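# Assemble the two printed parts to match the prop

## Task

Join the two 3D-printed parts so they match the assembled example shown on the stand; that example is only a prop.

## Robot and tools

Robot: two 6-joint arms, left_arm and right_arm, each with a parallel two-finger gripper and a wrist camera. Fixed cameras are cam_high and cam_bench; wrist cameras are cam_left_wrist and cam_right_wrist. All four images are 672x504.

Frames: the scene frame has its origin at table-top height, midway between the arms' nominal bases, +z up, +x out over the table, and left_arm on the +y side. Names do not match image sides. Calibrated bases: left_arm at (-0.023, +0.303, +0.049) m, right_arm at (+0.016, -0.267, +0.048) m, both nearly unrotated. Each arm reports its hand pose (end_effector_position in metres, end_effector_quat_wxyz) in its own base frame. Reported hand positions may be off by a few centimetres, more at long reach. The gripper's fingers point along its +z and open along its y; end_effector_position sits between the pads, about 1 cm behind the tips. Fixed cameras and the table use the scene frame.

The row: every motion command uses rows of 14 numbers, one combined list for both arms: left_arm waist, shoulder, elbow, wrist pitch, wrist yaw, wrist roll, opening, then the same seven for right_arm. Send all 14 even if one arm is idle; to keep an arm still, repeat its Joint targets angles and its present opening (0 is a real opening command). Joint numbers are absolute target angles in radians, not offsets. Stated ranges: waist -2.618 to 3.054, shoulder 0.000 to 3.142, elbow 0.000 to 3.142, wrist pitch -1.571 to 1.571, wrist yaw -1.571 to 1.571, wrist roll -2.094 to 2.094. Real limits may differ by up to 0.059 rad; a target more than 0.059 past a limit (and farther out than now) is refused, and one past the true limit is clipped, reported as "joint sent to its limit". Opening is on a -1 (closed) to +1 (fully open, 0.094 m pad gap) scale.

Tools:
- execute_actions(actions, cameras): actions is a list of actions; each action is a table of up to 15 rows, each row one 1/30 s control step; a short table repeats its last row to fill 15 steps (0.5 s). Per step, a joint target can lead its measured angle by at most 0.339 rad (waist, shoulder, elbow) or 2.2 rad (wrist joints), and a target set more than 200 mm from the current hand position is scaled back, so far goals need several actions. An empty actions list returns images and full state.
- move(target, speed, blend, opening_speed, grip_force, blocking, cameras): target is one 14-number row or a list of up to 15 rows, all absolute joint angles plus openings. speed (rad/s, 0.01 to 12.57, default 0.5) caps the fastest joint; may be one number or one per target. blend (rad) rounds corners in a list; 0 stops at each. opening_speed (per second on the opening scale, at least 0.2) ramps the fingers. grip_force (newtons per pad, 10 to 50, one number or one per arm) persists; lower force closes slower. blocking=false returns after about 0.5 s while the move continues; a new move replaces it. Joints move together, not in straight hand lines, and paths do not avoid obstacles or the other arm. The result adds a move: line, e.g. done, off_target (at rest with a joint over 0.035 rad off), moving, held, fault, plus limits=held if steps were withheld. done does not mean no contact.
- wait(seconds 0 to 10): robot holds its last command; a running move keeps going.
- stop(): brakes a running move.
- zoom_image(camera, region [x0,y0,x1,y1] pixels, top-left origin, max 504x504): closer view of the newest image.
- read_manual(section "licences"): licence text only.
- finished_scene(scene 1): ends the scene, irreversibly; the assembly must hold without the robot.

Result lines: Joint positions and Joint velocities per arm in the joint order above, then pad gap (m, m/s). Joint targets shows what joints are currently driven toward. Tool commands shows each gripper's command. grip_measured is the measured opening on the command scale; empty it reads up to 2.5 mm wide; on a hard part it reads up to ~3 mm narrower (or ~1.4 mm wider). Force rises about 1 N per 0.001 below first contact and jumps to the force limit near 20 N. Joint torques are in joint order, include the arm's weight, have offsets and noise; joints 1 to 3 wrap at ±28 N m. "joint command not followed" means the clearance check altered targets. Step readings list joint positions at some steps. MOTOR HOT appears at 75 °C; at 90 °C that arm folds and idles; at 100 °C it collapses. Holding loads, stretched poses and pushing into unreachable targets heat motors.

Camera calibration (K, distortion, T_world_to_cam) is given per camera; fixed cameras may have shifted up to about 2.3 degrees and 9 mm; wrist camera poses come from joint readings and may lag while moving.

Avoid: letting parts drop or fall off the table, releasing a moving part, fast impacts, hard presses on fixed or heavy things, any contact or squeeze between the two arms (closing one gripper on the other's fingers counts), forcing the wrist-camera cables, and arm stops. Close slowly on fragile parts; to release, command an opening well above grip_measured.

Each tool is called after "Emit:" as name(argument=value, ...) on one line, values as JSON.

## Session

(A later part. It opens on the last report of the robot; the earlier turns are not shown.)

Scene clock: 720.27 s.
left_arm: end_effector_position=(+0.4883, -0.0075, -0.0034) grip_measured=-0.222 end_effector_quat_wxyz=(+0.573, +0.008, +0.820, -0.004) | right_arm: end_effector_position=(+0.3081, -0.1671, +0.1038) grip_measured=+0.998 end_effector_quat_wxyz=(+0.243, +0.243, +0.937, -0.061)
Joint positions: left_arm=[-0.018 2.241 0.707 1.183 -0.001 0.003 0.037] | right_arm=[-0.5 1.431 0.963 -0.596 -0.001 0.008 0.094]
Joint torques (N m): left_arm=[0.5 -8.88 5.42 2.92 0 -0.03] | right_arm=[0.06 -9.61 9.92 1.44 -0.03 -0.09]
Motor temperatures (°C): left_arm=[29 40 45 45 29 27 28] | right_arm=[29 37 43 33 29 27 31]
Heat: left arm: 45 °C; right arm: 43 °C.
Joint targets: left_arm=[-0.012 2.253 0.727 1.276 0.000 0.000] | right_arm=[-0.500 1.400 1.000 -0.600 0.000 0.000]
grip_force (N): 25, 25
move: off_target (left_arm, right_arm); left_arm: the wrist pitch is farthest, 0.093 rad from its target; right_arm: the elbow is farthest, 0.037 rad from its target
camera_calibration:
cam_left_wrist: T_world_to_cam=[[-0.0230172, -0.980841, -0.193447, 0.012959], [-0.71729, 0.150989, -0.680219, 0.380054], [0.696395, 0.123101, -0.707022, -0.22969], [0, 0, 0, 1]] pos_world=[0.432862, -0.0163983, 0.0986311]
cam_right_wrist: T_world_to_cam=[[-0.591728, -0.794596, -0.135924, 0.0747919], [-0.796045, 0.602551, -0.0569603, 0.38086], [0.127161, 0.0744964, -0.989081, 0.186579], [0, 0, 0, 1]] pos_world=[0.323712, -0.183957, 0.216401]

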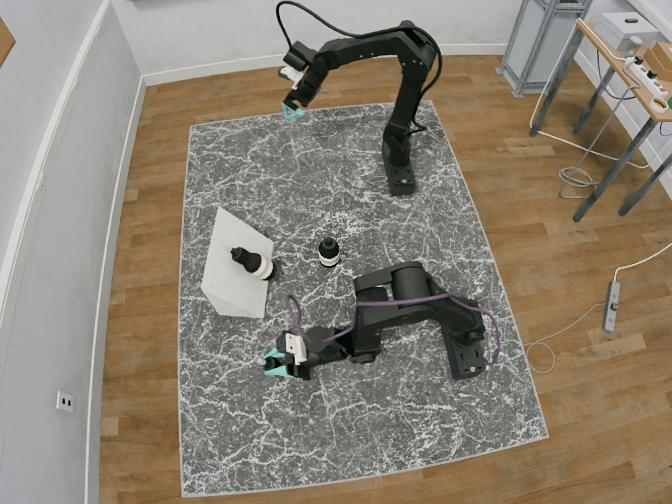

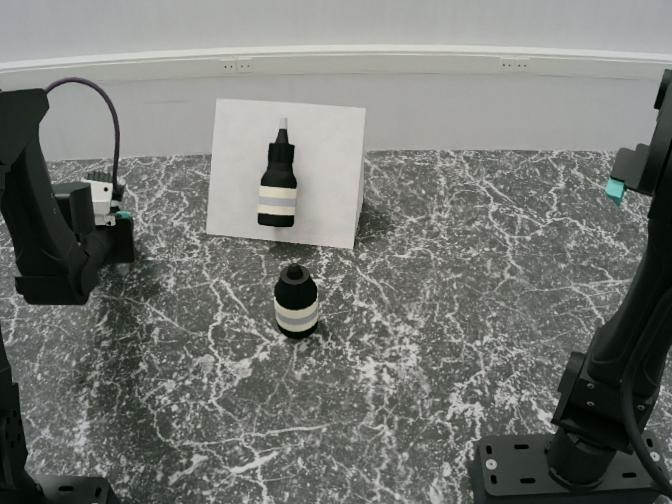

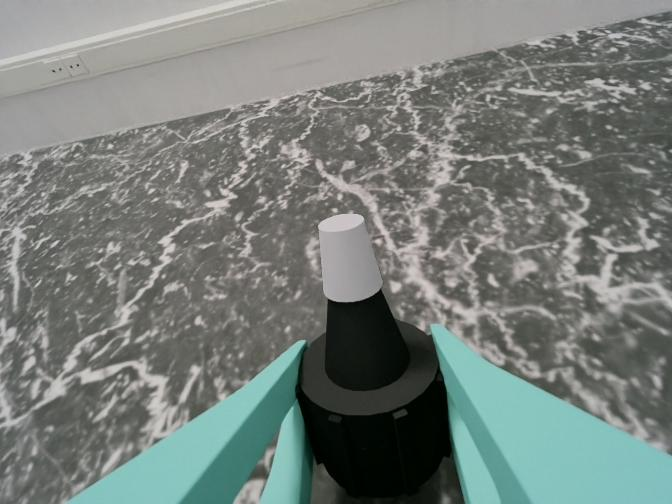

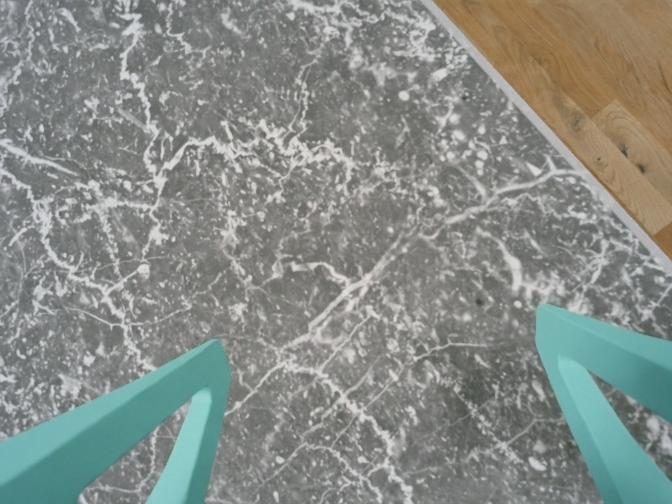

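Emit:
move(target=[[-0.012,2.24,0.82,1.1,0,0.0,-0.35,-0.5,1.4,1.0,-0.6,0,0,1],[-0.012,2.256,0.976,0.95,0,0.0,-0.35,-0.5,1.4,1.0,-0.6,0,0,1]], speed=0.3, cameras=["cam_high"])

Emit:
zoom_image(camera="cam_high", region=[170, 280, 320, 400])

Scene clock: 739.97 s.
left_arm: end_effector_position=(+0.5480, -0.0086, +0.0263) grip_measured=-0.222 end_effector_quat_wxyz=(+0.582, +0.008, +0.813, -0.004) | right_arm: end_effector_position=(+0.3081, -0.1671, +0.1038) grip_measured=+0.998 end_effector_quat_wxyz=(+0.243, +0.243, +0.937, -0.061)
Joint positions: left_arm=[-0.018 2.241 0.957 0.955 -0.001 0.003 0.037] | right_arm=[-0.5 1.431 0.963 -0.596 -0.001 0.008 0.094]
Joint torques (N m): left_arm=[0.49 -9.92 6.61 2.02 0.01 -0.03] | right_arm=[0.09 -9.62 9.92 1.44 -0.03 -0.1]
Motor temperatures (°C): left_arm=[28 42 45 50 29 27 28] | right_arm=[29 37 43 33 29 27 31]
Heat: left arm: 50 °C; right arm: 43 °C.
Joint targets: left_arm=[-0.012 2.256 0.976 0.950 0.000 0.000] | right_arm=[-0.500 1.400 1.000 -0.600 0.000 0.000]
grip_force (N): 25, 25
move: off_target (right_arm); right_arm: the elbow is farthest, 0.037 rad from its target
Images, in order (width x height): cam_high 672x504.

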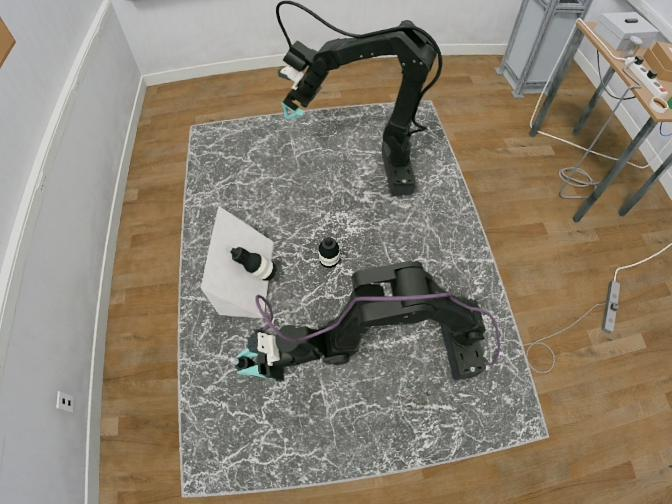

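Scaled by 3.360 from the camera's 672x504 image, which has a finer 960x720 frame.

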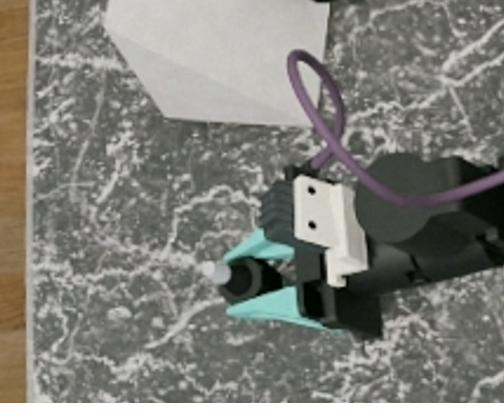

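Emit:
move(target=[[0.15,2.256,0.976,0.95,0,0.0,-0.35,-0.5,1.4,1.0,-0.6,0,0,1],[0.15,2.395,1.005,1.03,0,0.0,-0.35,-0.5,1.4,1.0,-0.6,0,0,1]], speed=[0.25,0.1], grip_force=15, cameras=["cam_left_wrist","cam_bench"])

Scene clock: 747.80 s.
left_arm: end_effector_position=(+0.5444, +0.0834, -0.0100) grip_measured=-0.222 end_effector_quat_wxyz=(+0.574, -0.060, +0.815, +0.044) | right_arm: end_effector_position=(+0.3081, -0.1671, +0.1038) grip_measured=+0.998 end_effector_quat_wxyz=(+0.243, +0.243, +0.937, -0.061)
Joint positions: left_arm=[0.15 2.366 0.99 1.033 -0.001 0.003 0.037] | right_arm=[-0.5 1.431 0.963 -0.596 -0.001 0.008 0.094]
Joint torques (N m): left_arm=[0.01 -9.26 5.86 1.98 0.01 -0.03] | right_arm=[0.03 -9.66 9.98 1.44 -0.04 -0.09]
Heat: left arm: 49 °C; right arm: 43 °C.
Joint targets: left_arm=[0.150 2.395 1.005 1.030 0.000 0.000] | right_arm=[-0.500 1.400 1.000 -0.600 0.000 0.000]
grip_force (N): 15, 15
move: off_target (right_arm); right_arm: the elbow is farthest, 0.037 rad from its target
camera_calibration:
cam_left_wrist: T_world_to_cam=[[0.142241, -0.970765, -0.193348, 0.0113823], [-0.727529, 0.0299157, -0.685425, 0.417736], [0.67117, 0.238162, -0.702004, -0.280339], [0, 0, 0, 1]] pos_world=[0.490451, 0.0653188, 0.0917278]
Images, in order (width x height): cam_bench 672x504, cam_left_wrist 672x504.

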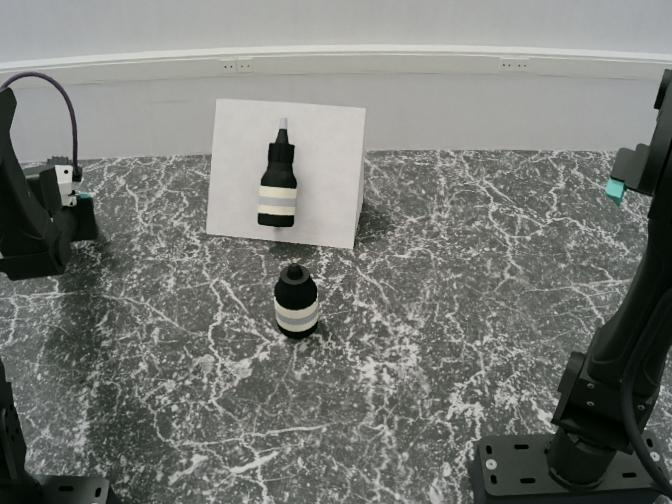

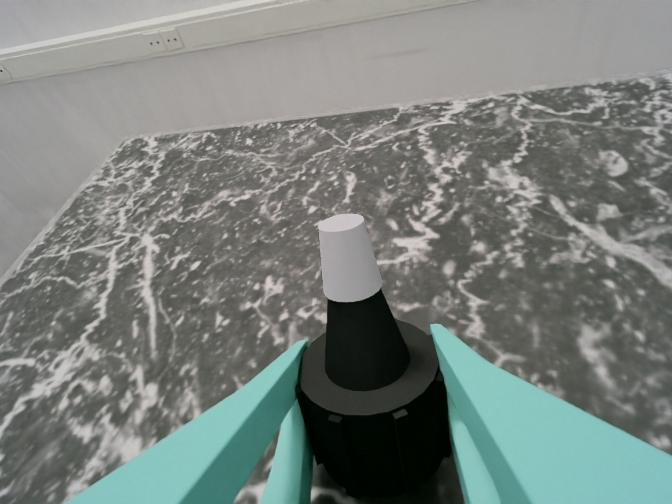

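Emit:
move(target=[[0.15,2.413,1.010,1.043,0,0.0,-0.35,-0.5,1.4,1.0,-0.6,0,0,1],[0.15,2.431,1.014,1.057,0,0.0,-0.35,-0.5,1.4,1.0,-0.6,0,0,1],[0.15,2.449,1.019,1.070,0,0.0,-0.35,-0.5,1.4,1.0,-0.6,0,0,1]], speed=0.03, cameras=["cam_left_wrist"])

Scene clock: 755.37 s.
left_arm: end_effector_position=(+0.5502, +0.0843, -0.0107) grip_measured=-0.222 end_effector_quat_wxyz=(+0.592, -0.059, +0.802, +0.046) | right_arm: end_effector_position=(+0.3081, -0.1671, +0.1038) grip_measured=+0.998 end_effector_quat_wxyz=(+0.243, +0.243, +0.937, -0.061)
Joint positions: left_arm=[0.15 2.411 1.01 1.102 -0.001 0.003 0.037] | right_arm=[-0.5 1.431 0.963 -0.596 -0.001 0.008 0.094]
Joint torques (N m): left_arm=[-0.01 -8.85 5.31 1.7 0 -0.03] | right_arm=[0.03 -9.55 9.92 1.43 -0.02 -0.09]
Heat: left arm: 47 °C; right arm: 43 °C.
Joint targets: left_arm=[0.150 2.449 1.019 1.070 0.000 0.000] | right_arm=[-0.500 1.400 1.000 -0.600 0.000 0.000]
grip_force (N): 15, 15
move: off_target (left_arm, right_arm); left_arm: the shoulder is farthest, 0.038 rad from its target; right_arm: the elbow is farthest, 0.037 rad from its target
camera_calibration:
cam_left_wrist: T_world_to_cam=[[0.150716, -0.969479, -0.193377, 0.00648523], [-0.696863, 0.0345555, -0.716371, 0.403821], [0.701189, 0.242726, -0.670386, -0.301516], [0, 0, 0, 1]] pos_world=[0.49185, 0.0655187, 0.0884078]
Images, in order (width x height): cam_left_wrist 672x504.

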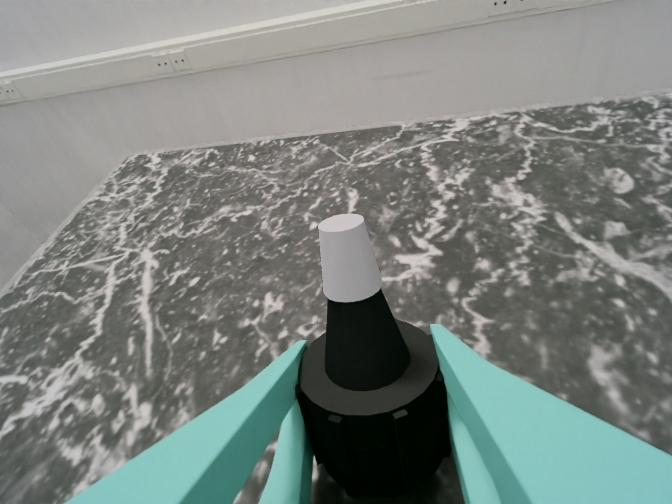

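Emit:
move(target=[[0.15,2.440,1.010,1.09,0,0.0,-0.23,-0.5,1.4,1.0,-0.6,0,0,1],[0.15,2.47,1.02,1.08,0,0.0,-0.23,-0.5,1.4,1.0,-0.6,0,0,1]], speed=0.03, grip_force=10, cameras=["cam_left_wrist"])

Scene clock: 765.47 s.
left_arm: end_effector_position=(+0.5514, +0.0844, -0.0112) grip_measured=-0.218 end_effector_quat_wxyz=(+0.598, -0.059, +0.798, +0.046) | right_arm: end_effector_position=(+0.3081, -0.1671, +0.1038) grip_measured=+0.998 end_effector_quat_wxyz=(+0.243, +0.243, +0.937, -0.061)
Joint positions: left_arm=[0.15 2.427 1.014 1.129 -0.001 0.003 0.037] | right_arm=[-0.5 1.431 0.963 -0.596 -0.001 0.008 0.094]
Joint torques (N m): left_arm=[-0.02 -8.5 4.97 1.61 0.01 -0.03] | right_arm=[0.05 -9.58 9.95 1.44 -0.06 -0.09]
Motor temperatures (°C): left_arm=[28 42 44 45 29 27 28] | right_arm=[29 37 43 33 29 27 31]
Heat: left arm: 45 °C; right arm: 43 °C.
Joint targets: left_arm=[0.150 2.470 1.020 1.080 0.000 0.000] | right_arm=[-0.500 1.400 1.000 -0.600 0.000 0.000]
grip_force (N): 10, 10
move: off_target (left_arm, right_arm); left_arm: the wrist pitch is farthest, 0.049 rad from its target; right_arm: the elbow is farthest, 0.037 rad from its target
camera_calibration:
cam_left_wrist: T_world_to_cam=[[0.15367, -0.969042, -0.193246, 0.00463488], [-0.685979, 0.036141, -0.726723, 0.39805], [0.711209, 0.244238, -0.659188, -0.30836], [0, 0, 0, 1]] pos_world=[0.49165, 0.0654187, 0.0869009]
Images, in order (width x height): cam_left_wrist 672x504.

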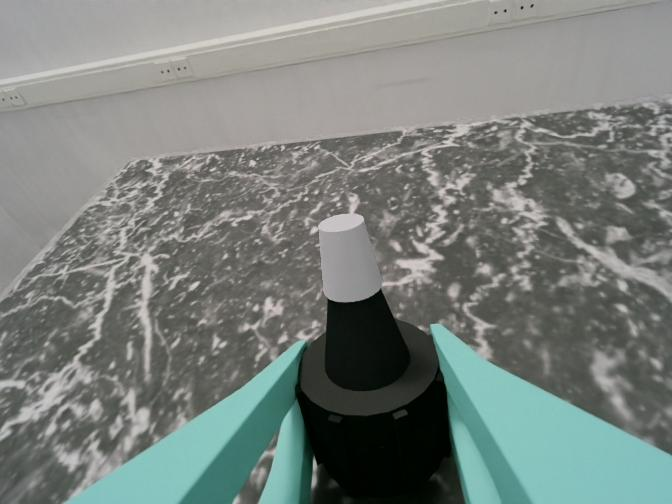

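Emit:
wait(seconds=0, cameras=["cam_bench","cam_high"])

Emit:
zoom_image(camera="cam_bench", region=[0, 100, 180, 320])

Emit:
zoom_image(camera="cam_high", region=[200, 330, 360, 450])

Scene clock: 777.27 s.
left_arm: end_effector_position=(+0.5514, +0.0844, -0.0112) grip_measured=-0.218 end_effector_quat_wxyz=(+0.598, -0.059, +0.798, +0.046) | right_arm: end_effector_position=(+0.3081, -0.1671, +0.1038) grip_measured=+0.998 end_effector_quat_wxyz=(+0.243, +0.243, +0.937, -0.061)
Joint positions: left_arm=[0.15 2.427 1.014 1.129 -0.001 0.003 0.037] | right_arm=[-0.5 1.431 0.963 -0.596 -0.001 0.008 0.094]
Joint torques (N m): left_arm=[-0.01 -8.5 4.96 1.61 0.01 -0.02] | right_arm=[0.02 -9.62 9.96 1.44 -0.04 -0.1]
Heat: left arm: 44 °C; right arm: 43 °C.
Joint targets: left_arm=[0.150 2.470 1.020 1.080 0.000 0.000] | right_arm=[-0.500 1.400 1.000 -0.600 0.000 0.000]
Tool commands: left_gripper/opening=-0.23 right_gripper/opening=+1.0
grip_force (N): 10, 10
Images, in order (width x height): cam_high 672x504, cam_bench 672x504.

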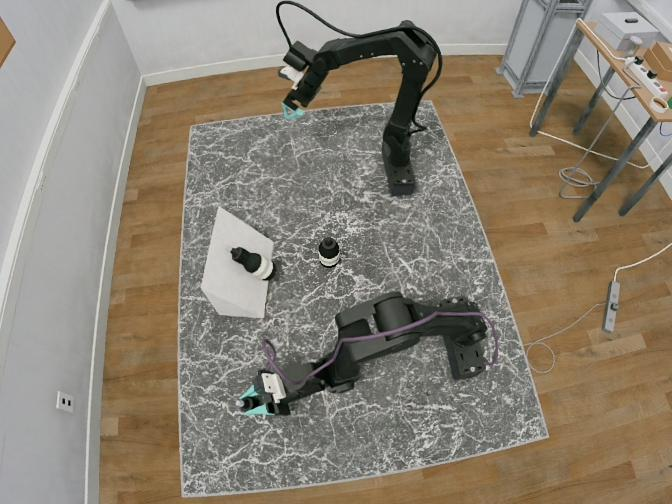

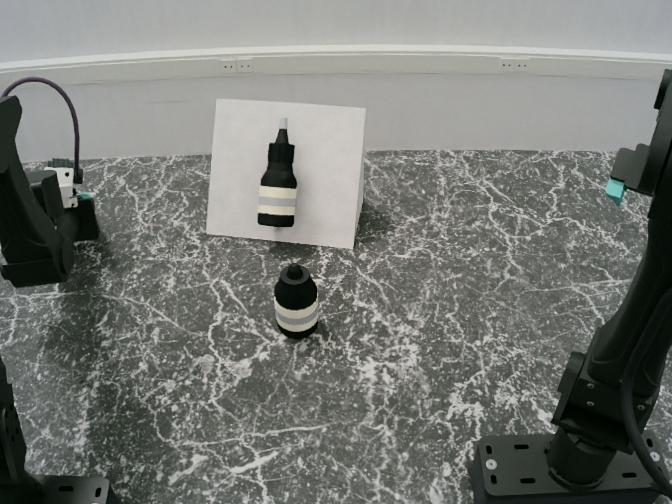

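Scaled by 2.291 from the camera's 672x504 image, which has a finer 960x720 frame.

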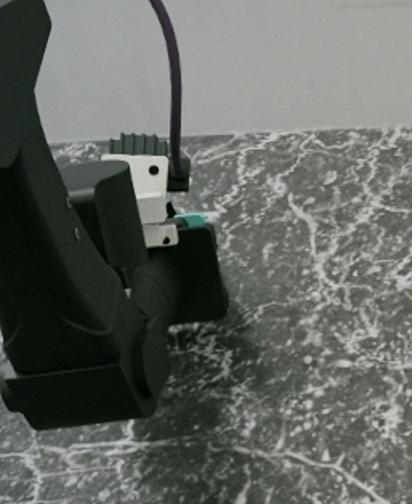

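Scaled by 3.150 from the camera's 672x504 image, which has a finer 960x720 frame.

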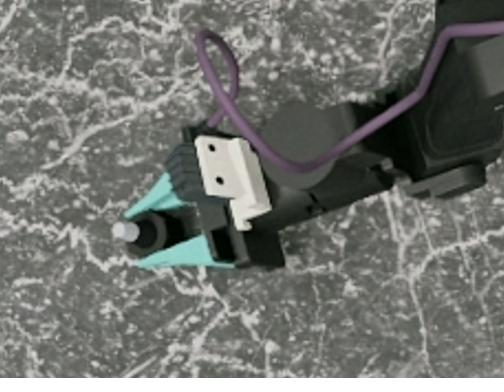

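Emit:
move(target=[[0.15,2.46,0.985,1.1,0,0.0,-0.23,-0.5,1.4,1.0,-0.6,0,0,1],[0.15,2.44,0.94,1.12,0,0.0,-0.23,-0.5,1.4,1.0,-0.6,0,0,1]], speed=0.04, cameras=["cam_left_wrist"])

Scene clock: 807.40 s.
left_arm: end_effector_position=(+0.5425, +0.0831, -0.0125) grip_measured=-0.218 end_effector_quat_wxyz=(+0.602, -0.059, +0.795, +0.047) | right_arm: end_effector_position=(+0.3081, -0.1671, +0.1038) grip_measured=+0.998 end_effector_quat_wxyz=(+0.243, +0.243, +0.937, -0.061)
Joint positions: left_arm=[0.15 2.427 0.973 1.181 -0.001 0.003 0.037] | right_arm=[-0.5 1.431 0.963 -0.596 -0.001 0.008 0.094]
Joint torques (N m): left_arm=[-0.01 -10.43 1.99 1.5 0.01 -0.03] | right_arm=[0.05 -9.65 9.95 1.44 -0.04 -0.11]
Heat: left arm: 44 °C; right arm: 43 °C.
Joint targets: left_arm=[0.150 2.440 0.940 1.120 0.000 0.000] | right_arm=[-0.500 1.400 1.000 -0.600 0.000 0.000]
grip_force (N): 10, 10
move: off_target (left_arm, right_arm); left_arm: the wrist pitch is farthest, 0.061 rad from its target; right_arm: the elbow is farthest, 0.037 rad from its target
camera_calibration:
cam_left_wrist: T_world_to_cam=[[0.155681, -0.968735, -0.193173, 0.00333597], [-0.678238, 0.037347, -0.733893, 0.386591], [0.718162, 0.245271, -0.651219, -0.306294], [0, 0, 0, 1]] pos_world=[0.48165, 0.0639187, 0.0848961]
Images, in order (width x height): cam_left_wrist 672x504.

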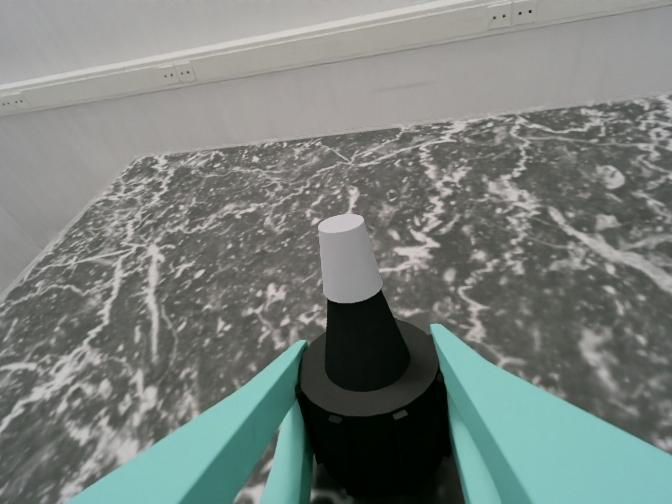

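Emit:
move(target=[[0.15,2.44,0.94,1.12,0,0.0,-0.215,-0.5,1.4,1.0,-0.6,0,0,1],[0.15,2.44,0.94,1.12,0,0.0,-0.205,-0.5,1.4,1.0,-0.6,0,0,1],[0.15,2.44,0.94,1.12,0,0.0,-0.19,-0.5,1.4,1.0,-0.6,0,0,1]], opening_speed=0.2, cameras=["cam_left_wrist"])

Scene clock: 813.73 s.
left_arm: end_effector_position=(+0.5383, +0.0825, -0.0173) grip_measured=-0.190 end_effector_quat_wxyz=(+0.596, -0.059, +0.799, +0.046) | right_arm: end_effector_position=(+0.3081, -0.1671, +0.1038) grip_measured=+0.998 end_effector_quat_wxyz=(+0.243, +0.243, +0.937, -0.061)
Joint positions: left_arm=[0.15 2.427 0.959 1.18 -0.001 0.003 0.038] | right_arm=[-0.5 1.431 0.963 -0.596 -0.001 0.008 0.094]
Joint torques (N m): left_arm=[-0.01 -10.35 2.91 1.5 0 -0.03] | right_arm=[0.01 -9.63 9.99 1.44 -0.03 -0.1]
Heat: left arm: 44 °C; right arm: 43 °C.
Joint targets: left_arm=[0.150 2.440 0.940 1.120 0.000 0.000] | right_arm=[-0.500 1.400 1.000 -0.600 0.000 0.000]
grip_force (N): 10, 10
move: off_target (left_arm, right_arm); target 2's new numbers were sent with left_arm's wrist pitch 0.061 rad from that target; target 3's new numbers were sent with left_arm's wrist pitch 0.061 rad from that target; left_arm: the wrist pitch is farthest, 0.060 rad from its target; right_arm: the elbow is farthest, 0.037 rad from its target
camera_calibration:
cam_left_wrist: T_world_to_cam=[[0.152842, -0.969157, -0.193322, 0.00405021], [-0.688979, 0.0357435, -0.723899, 0.386358], [0.708482, 0.243837, -0.662266, -0.301033], [0, 0, 0, 1]] pos_world=[0.47885, 0.0635187, 0.0811028]
Images, in order (width x height): cam_left_wrist 672x504.

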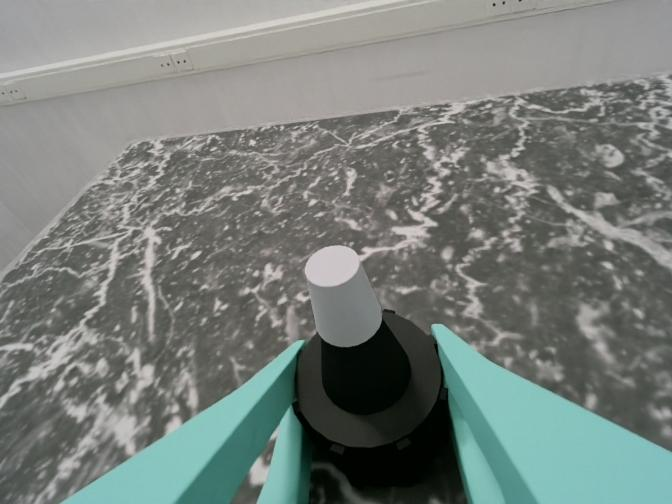

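Emit:
move(target=[[0.15,2.44,0.94,1.12,0,0.0,-0.08,-0.5,1.4,1.0,-0.6,0,0,1],[0.15,2.455,0.957,1.105,0,0.0,-0.08,-0.5,1.4,1.0,-0.6,0,0,1]], opening_speed=0.3, speed=0.05, cameras=["cam_left_wrist"])

Scene clock: 821.70 s.
left_arm: end_effector_position=(+0.5368, +0.0824, -0.0211) grip_measured=-0.082 end_effector_quat_wxyz=(+0.590, -0.060, +0.804, +0.046) | right_arm: end_effector_position=(+0.3081, -0.1671, +0.1038) grip_measured=+0.998 end_effector_quat_wxyz=(+0.243, +0.243, +0.937, -0.061)
Joint positions: left_arm=[0.15 2.427 0.957 1.166 -0.002 0.002 0.043] | right_arm=[-0.5 1.431 0.963 -0.596 -0.001 0.008 0.094]
Joint torques (N m): left_arm=[0.01 -9.26 4.21 1.49 0.01 -0.02] | right_arm=[0.08 -9.63 9.96 1.44 -0.05 -0.1]
Heat: left arm: 44 °C; right arm: 43 °C.
Joint targets: left_arm=[0.150 2.455 0.957 1.105 0.000 0.000] | right_arm=[-0.500 1.400 1.000 -0.600 0.000 0.000]
grip_force (N): 10, 10
move: off_target (left_arm, right_arm); left_arm: the wrist pitch is farthest, 0.061 rad from its target; right_arm: the elbow is farthest, 0.037 rad from its target
camera_calibration:
cam_left_wrist: T_world_to_cam=[[0.15127, -0.969468, -0.193, 0.0044164], [-0.699786, 0.0328711, -0.713596, 0.388878], [0.698152, 0.243004, -0.673448, -0.297193], [0, 0, 0, 1]] pos_world=[0.478949, 0.0637179, 0.0782094]
Images, in order (width x height): cam_left_wrist 672x504.

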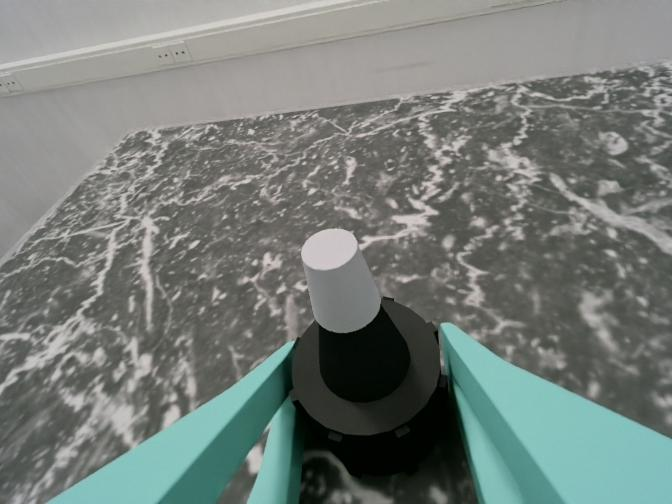

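Emit:
move(target=[[0.15,2.425,0.957,1.115,0,0.0,-0.08,-0.5,1.4,1.0,-0.6,0,0,1],[0.15,2.425,0.957,1.115,0,0.0,-0.36,-0.5,1.4,1.0,-0.6,0,0,1]], opening_speed=0.3, grip_force=30, speed=0.05, cameras=["cam_left_wrist"])

Scene clock: 836.27 s.
left_arm: end_effector_position=(+0.5368, +0.0824, -0.0211) grip_measured=-0.224 end_effector_quat_wxyz=(+0.590, -0.060, +0.804, +0.046) | right_arm: end_effector_position=(+0.3081, -0.1671, +0.1038) grip_measured=+0.998 end_effector_quat_wxyz=(+0.243, +0.243, +0.937, -0.061)
Joint positions: left_arm=[0.15 2.427 0.957 1.166 -0.002 0.002 0.036] | right_arm=[-0.5 1.431 0.963 -0.596 -0.001 0.008 0.094]
Joint torques (N m): left_arm=[-0.01 -11.41 4.21 1.58 0.02 -0.02] | right_arm=[0.01 -9.61 9.94 1.45 -0.04 -0.11]
Heat: left arm: 44 °C; right arm: 43 °C.
Joint targets: left_arm=[0.150 2.425 0.957 1.115 0.000 0.000] | right_arm=[-0.500 1.400 1.000 -0.600 0.000 0.000]
grip_force (N): 30, 30
move: off_target (left_arm, right_arm); target 2's new numbers were sent with left_arm's wrist pitch 0.051 rad from that target; left_arm: the wrist pitch is farthest, 0.051 rad from its target; right_arm: the elbow is farthest, 0.037 rad from its target
camera_calibration:
cam_left_wrist: T_world_to_cam=[[0.15132, -0.96953, -0.192648, 0.00436873], [-0.699787, 0.0325763, -0.713608, 0.388898], [0.69814, 0.242796, -0.673535, -0.297168], [0, 0, 0, 1]] pos_world=[0.478949, 0.0637179, 0.0782092]
Images, in order (width x height): cam_left_wrist 672x504.

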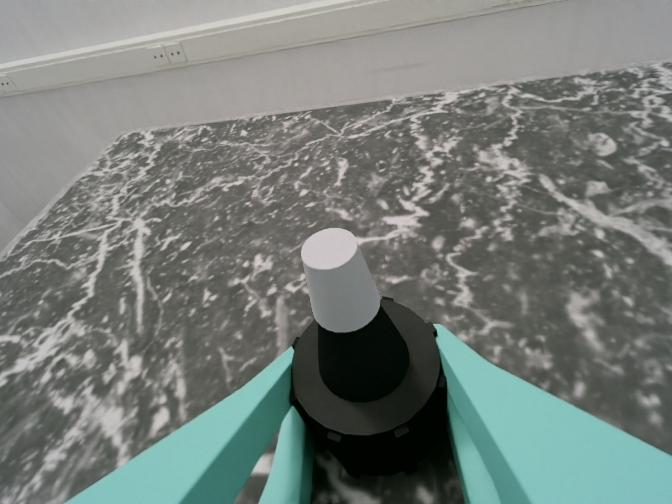

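Emit:
move(target=[[0.15,2.35,0.975,1.06,0,0.0,-0.36,-0.5,1.4,1.0,-0.6,0,0,1],[0.15,1.345,0.54,0.543,0,0.0,-0.36,-0.5,1.4,1.0,-0.6,0,0,1],[-0.787,1.33,0.54,0.528,0,0.0,-0.36,-0.5,1.4,1.0,-0.6,0,0,1]], speed=[0.06,0.4,0.4], blend=[0.02,0.05,0], cameras=["cam_high","cam_bench","cam_left_wrist"])

Emit:
zoom_image(camera="cam_high", region=[310, 195, 350, 275])

Emit:
zoom_image(camera="cam_bench", region=[250, 140, 350, 340])

Scene clock: 849.13 s.
left_arm: end_effector_position=(+0.2975, -0.2949, +0.1773) grip_measured=-0.224 end_effector_quat_wxyz=(+0.562, +0.304, +0.734, -0.231) | right_arm: end_effector_position=(+0.3081, -0.1671, +0.1038) grip_measured=+0.998 end_effector_quat_wxyz=(+0.243, +0.243, +0.937, -0.061)
Joint positions: left_arm=[-0.784 1.353 0.555 0.534 -0.002 0.003 0.036] | right_arm=[-0.5 1.431 0.963 -0.596 -0.001 0.008 0.094]
Joint torques (N m): left_arm=[-0.2 -7.01 5.96 2 0.01 -0.03] | right_arm=[0.02 -9.63 9.89 1.43 -0.04 -0.1]
Heat: left arm: 45 °C; right arm: 43 °C.
Joint targets: left_arm=[-0.787 1.330 0.540 0.528 0.000 0.000] | right_arm=[-0.500 1.400 1.000 -0.600 0.000 0.000]
grip_force (N): 30, 30
move: off_target (right_arm); right_arm: the elbow is farthest, 0.037 rad from its target
camera_calibration:
cam_left_wrist: T_world_to_cam=[[-0.684342, -0.703135, -0.193074, 0.0401595], [-0.36907, 0.562386, -0.739939, 0.437878], [0.628859, -0.435114, -0.64437, -0.0893353], [0, 0, 0, 1]] pos_world=[0.24527, -0.25689, 0.274192]
Images, in order (width x height): cam_high 672x504, cam_bench 672x504, cam_left_wrist 672x504.

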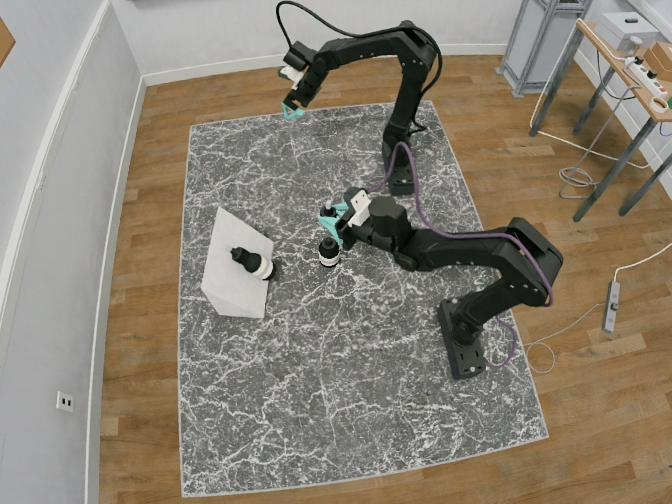

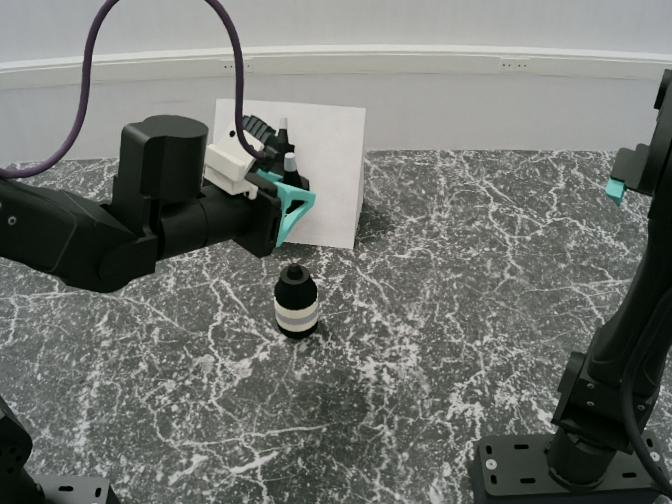

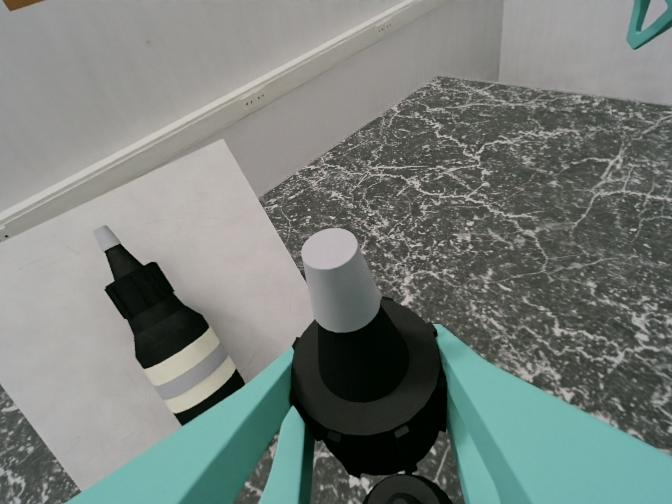

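Scaled by 6.300 from the camera's 672x504 image, which has a finer 960x720 frame.

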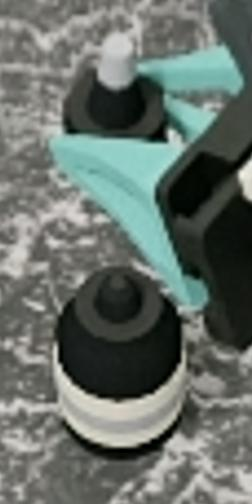

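Scaled by 2.520 from the camera's 672x504 image, which has a finer 960x720 frame.

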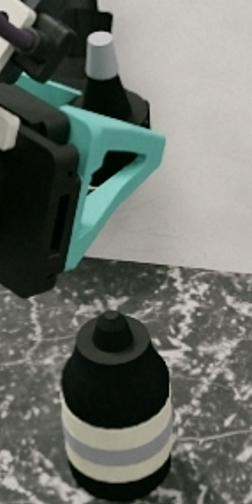

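Emit:
move(target=[[-0.787,1.438,0.478,0.68,0,0.0,-0.36,-0.5,1.4,1.0,-0.6,0,0,1],[-0.787,1.520,0.439,0.80,0,0.0,-0.36,-0.5,1.4,1.0,-0.6,0,0,1]], speed=0.15, blend=[0.02,0], cameras=["cam_high","cam_bench","cam_left_wrist"])

Emit:
zoom_image(camera="cam_high", region=[305, 205, 355, 275])

Emit:
zoom_image(camera="cam_bench", region=[250, 180, 350, 340])

Emit:
zoom_image(camera="cam_left_wrist", region=[260, 300, 500, 504])

Scene clock: 864.77 s.
left_arm: end_effector_position=(+0.2959, -0.2933, +0.1253) grip_measured=-0.224 end_effector_quat_wxyz=(+0.552, +0.307, +0.742, -0.226) | right_arm: end_effector_position=(+0.3081, -0.1671, +0.1038) grip_measured=+0.998 end_effector_quat_wxyz=(+0.243, +0.243, +0.937, -0.061)
Joint positions: left_arm=[-0.784 1.512 0.452 0.767 -0.002 0.003 0.036] | right_arm=[-0.5 1.431 0.963 -0.596 -0.001 0.008 0.094]
Joint torques (N m): left_arm=[-0.18 -5.23 5.23 2.35 0.01 -0.02] | right_arm=[0.06 -9.61 9.92 1.45 -0.05 -0.1]
Heat: left arm: 47 °C; right arm: 43 °C.
Joint targets: left_arm=[-0.787 1.520 0.439 0.800 0.000 0.000] | right_arm=[-0.500 1.400 1.000 -0.600 0.000 0.000]
grip_force (N): 30, 30
move: off_target (right_arm); right_arm: the elbow is farthest, 0.037 rad from its target
camera_calibration:
cam_left_wrist: T_world_to_cam=[[-0.688297, -0.699193, -0.193331, 0.0325754], [-0.38384, 0.577163, -0.720798, 0.404201], [0.61556, -0.421915, -0.665638, -0.110631], [0, 0, 0, 1]] pos_world=[0.24567, -0.25719, 0.224005]
Images, in order (width x height): cam_high 672x504, cam_bench 672x504, cam_left_wrist 672x504.

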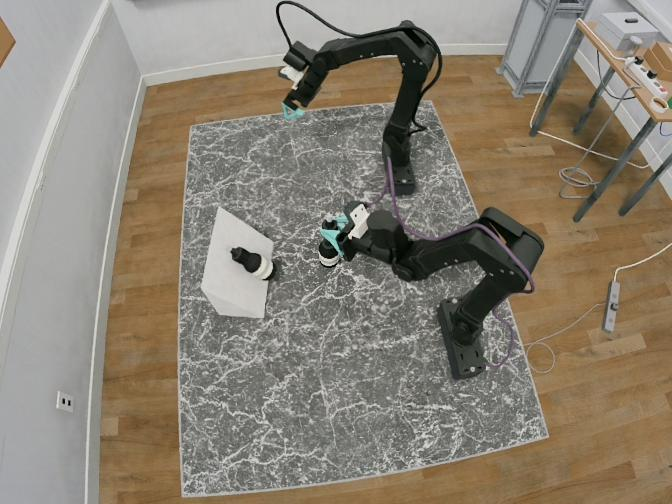

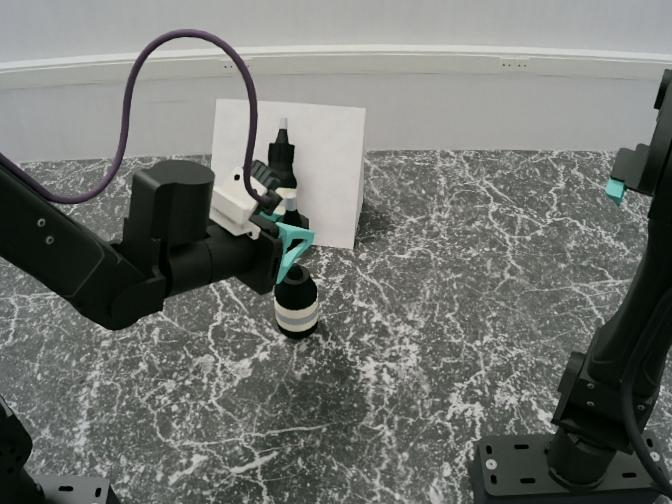

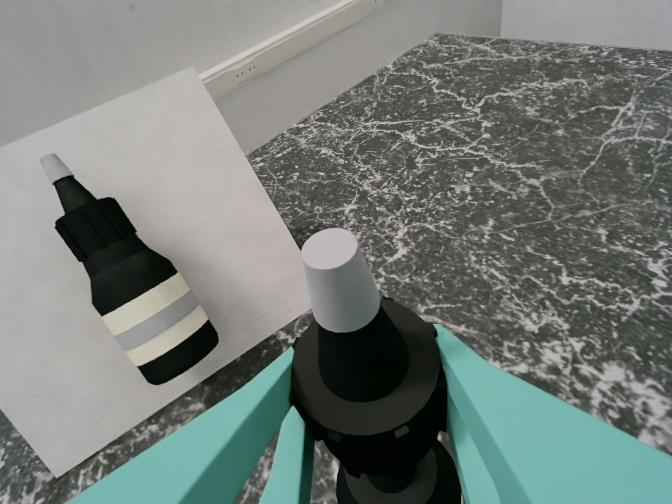

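Scaled by 7.200 from the camera's 672x504 image, which has a finer 960x720 frame.

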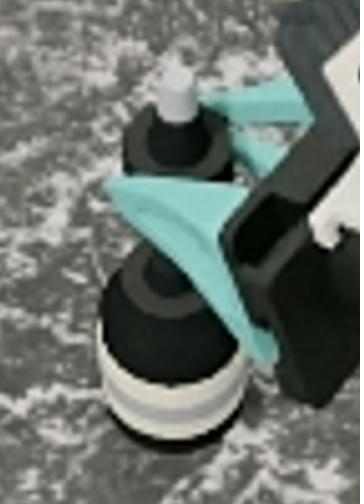

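Scaled by 3.150 from the camera's 672x504 image, which has a finer 960x720 frame.

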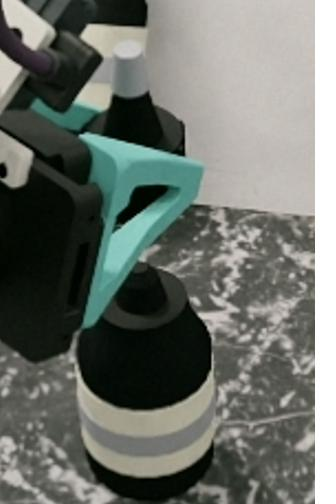

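Scaled by 2.100 from the camera's 672x504 image, which has a finer 960x720 frame.

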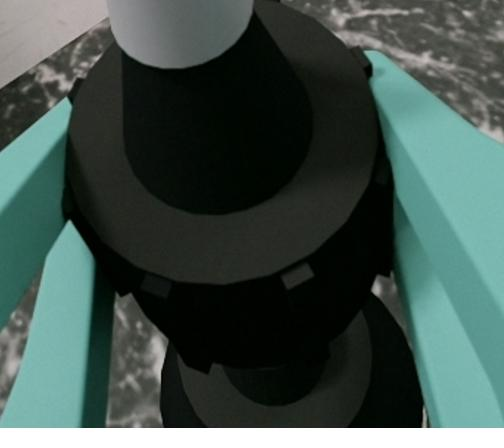

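Emit:
move(target=[[-0.782,1.594,0.418,0.893,0,0.0,-0.36,-0.5,1.4,1.0,-0.6,0,0,1],[-0.782,1.644,0.404,0.955,0,0.0,-0.36,-0.5,1.4,1.0,-0.6,0,0,1]], speed=0.1, blend=[0.02,0], cameras=["cam_high","cam_bench","cam_left_wrist"])

Emit:
zoom_image(camera="cam_high", region=[305, 205, 355, 275])

Emit:
zoom_image(camera="cam_bench", region=[250, 180, 350, 340])

Emit:
zoom_image(camera="cam_left_wrist", region=[260, 300, 500, 504])

Scene clock: 908.33 s.
left_arm: end_effector_position=(+0.2965, -0.2939, +0.0999) grip_measured=-0.224 end_effector_quat_wxyz=(+0.551, +0.307, +0.742, -0.226) | right_arm: end_effector_position=(+0.3081, -0.1671, +0.1038) grip_measured=+0.998 end_effector_quat_wxyz=(+0.243, +0.243, +0.937, -0.061)
Joint positions: left_arm=[-0.784 1.634 0.416 0.923 -0.002 0.003 0.036] | right_arm=[-0.5 1.431 0.963 -0.596 -0.001 0.008 0.094]
Joint torques (N m): left_arm=[0.23 -5.53 4.6 2.35 0.02 -0.02] | right_arm=[0.08 -9.59 9.91 1.43 -0.04 -0.1]
Heat: left arm: 49 °C; right arm: 43 °C.
Joint targets: left_arm=[-0.782 1.644 0.404 0.955 0.000 0.000] | right_arm=[-0.500 1.400 1.000 -0.600 0.000 0.000]
grip_force (N): 30, 30
move: off_target (right_arm); right_arm: the elbow is farthest, 0.037 rad from its target
camera_calibration:
cam_left_wrist: T_world_to_cam=[[-0.688607, -0.698884, -0.193343, 0.0277652], [-0.385033, 0.578339, -0.719217, 0.386979], [0.614467, -0.420815, -0.667342, -0.127347], [0, 0, 0, 1]] pos_world=[0.24637, -0.25799, 0.198706]
Images, in order (width x height): cam_high 672x504, cam_bench 672x504, cam_left_wrist 672x504.

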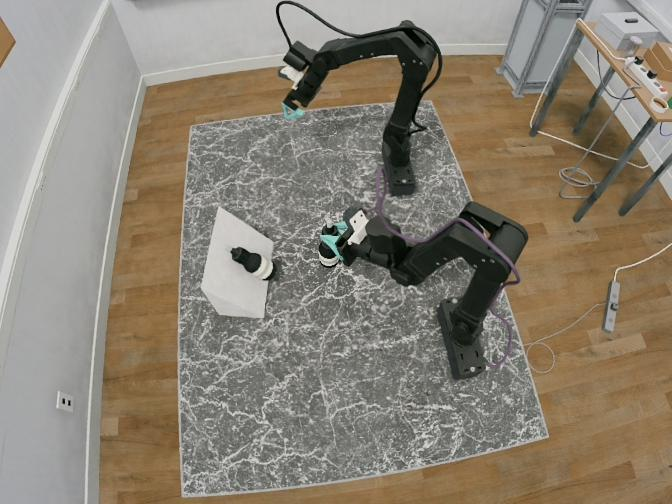

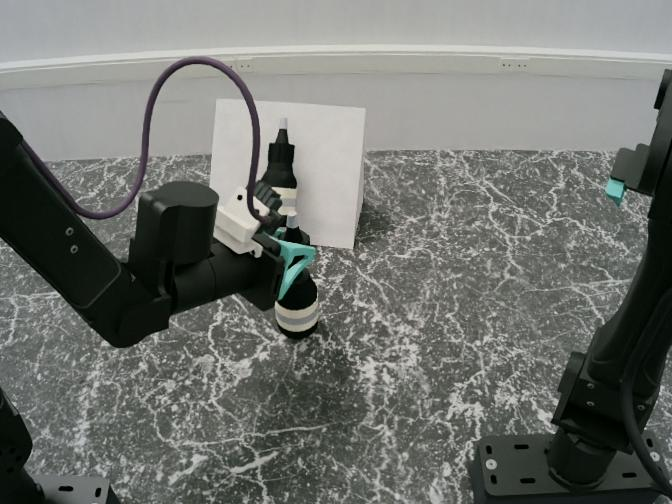

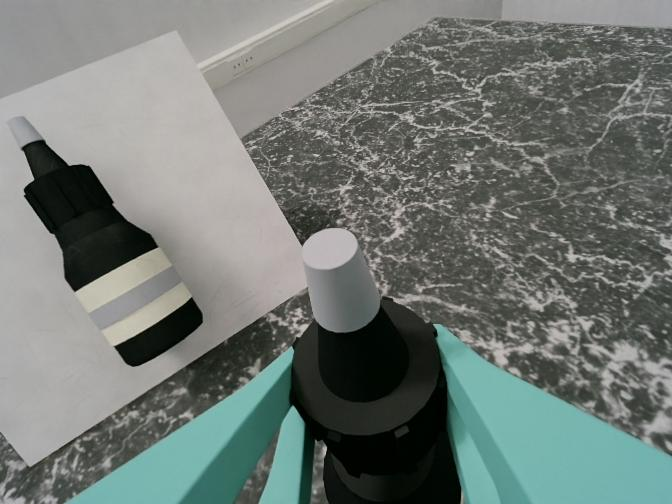

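Scaled by 7.200 from the camera's 672x504 image, which has a finer 960x720 frame.

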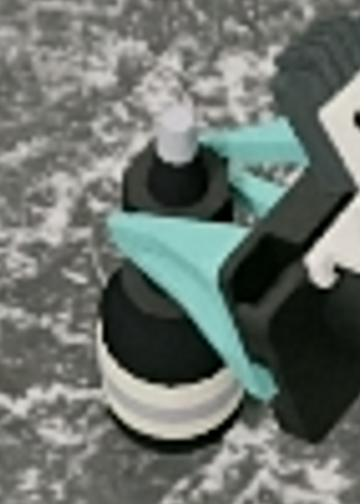

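Scaled by 3.150 from the camera's 672x504 image, which has a finer 960x720 frame.

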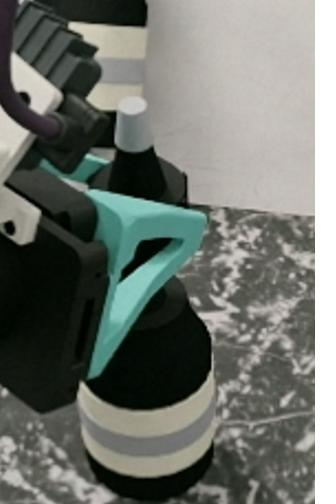

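Scaled by 2.100 from the camera's 672x504 image, which has a finer 960x720 frame.

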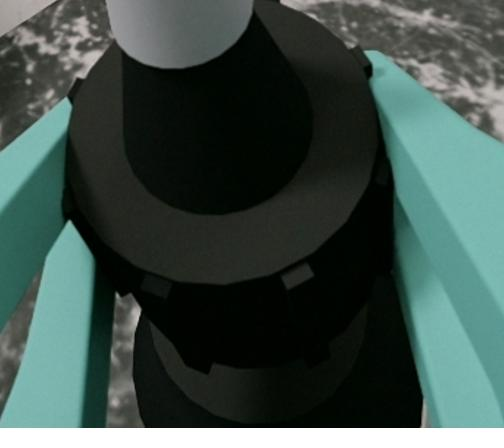

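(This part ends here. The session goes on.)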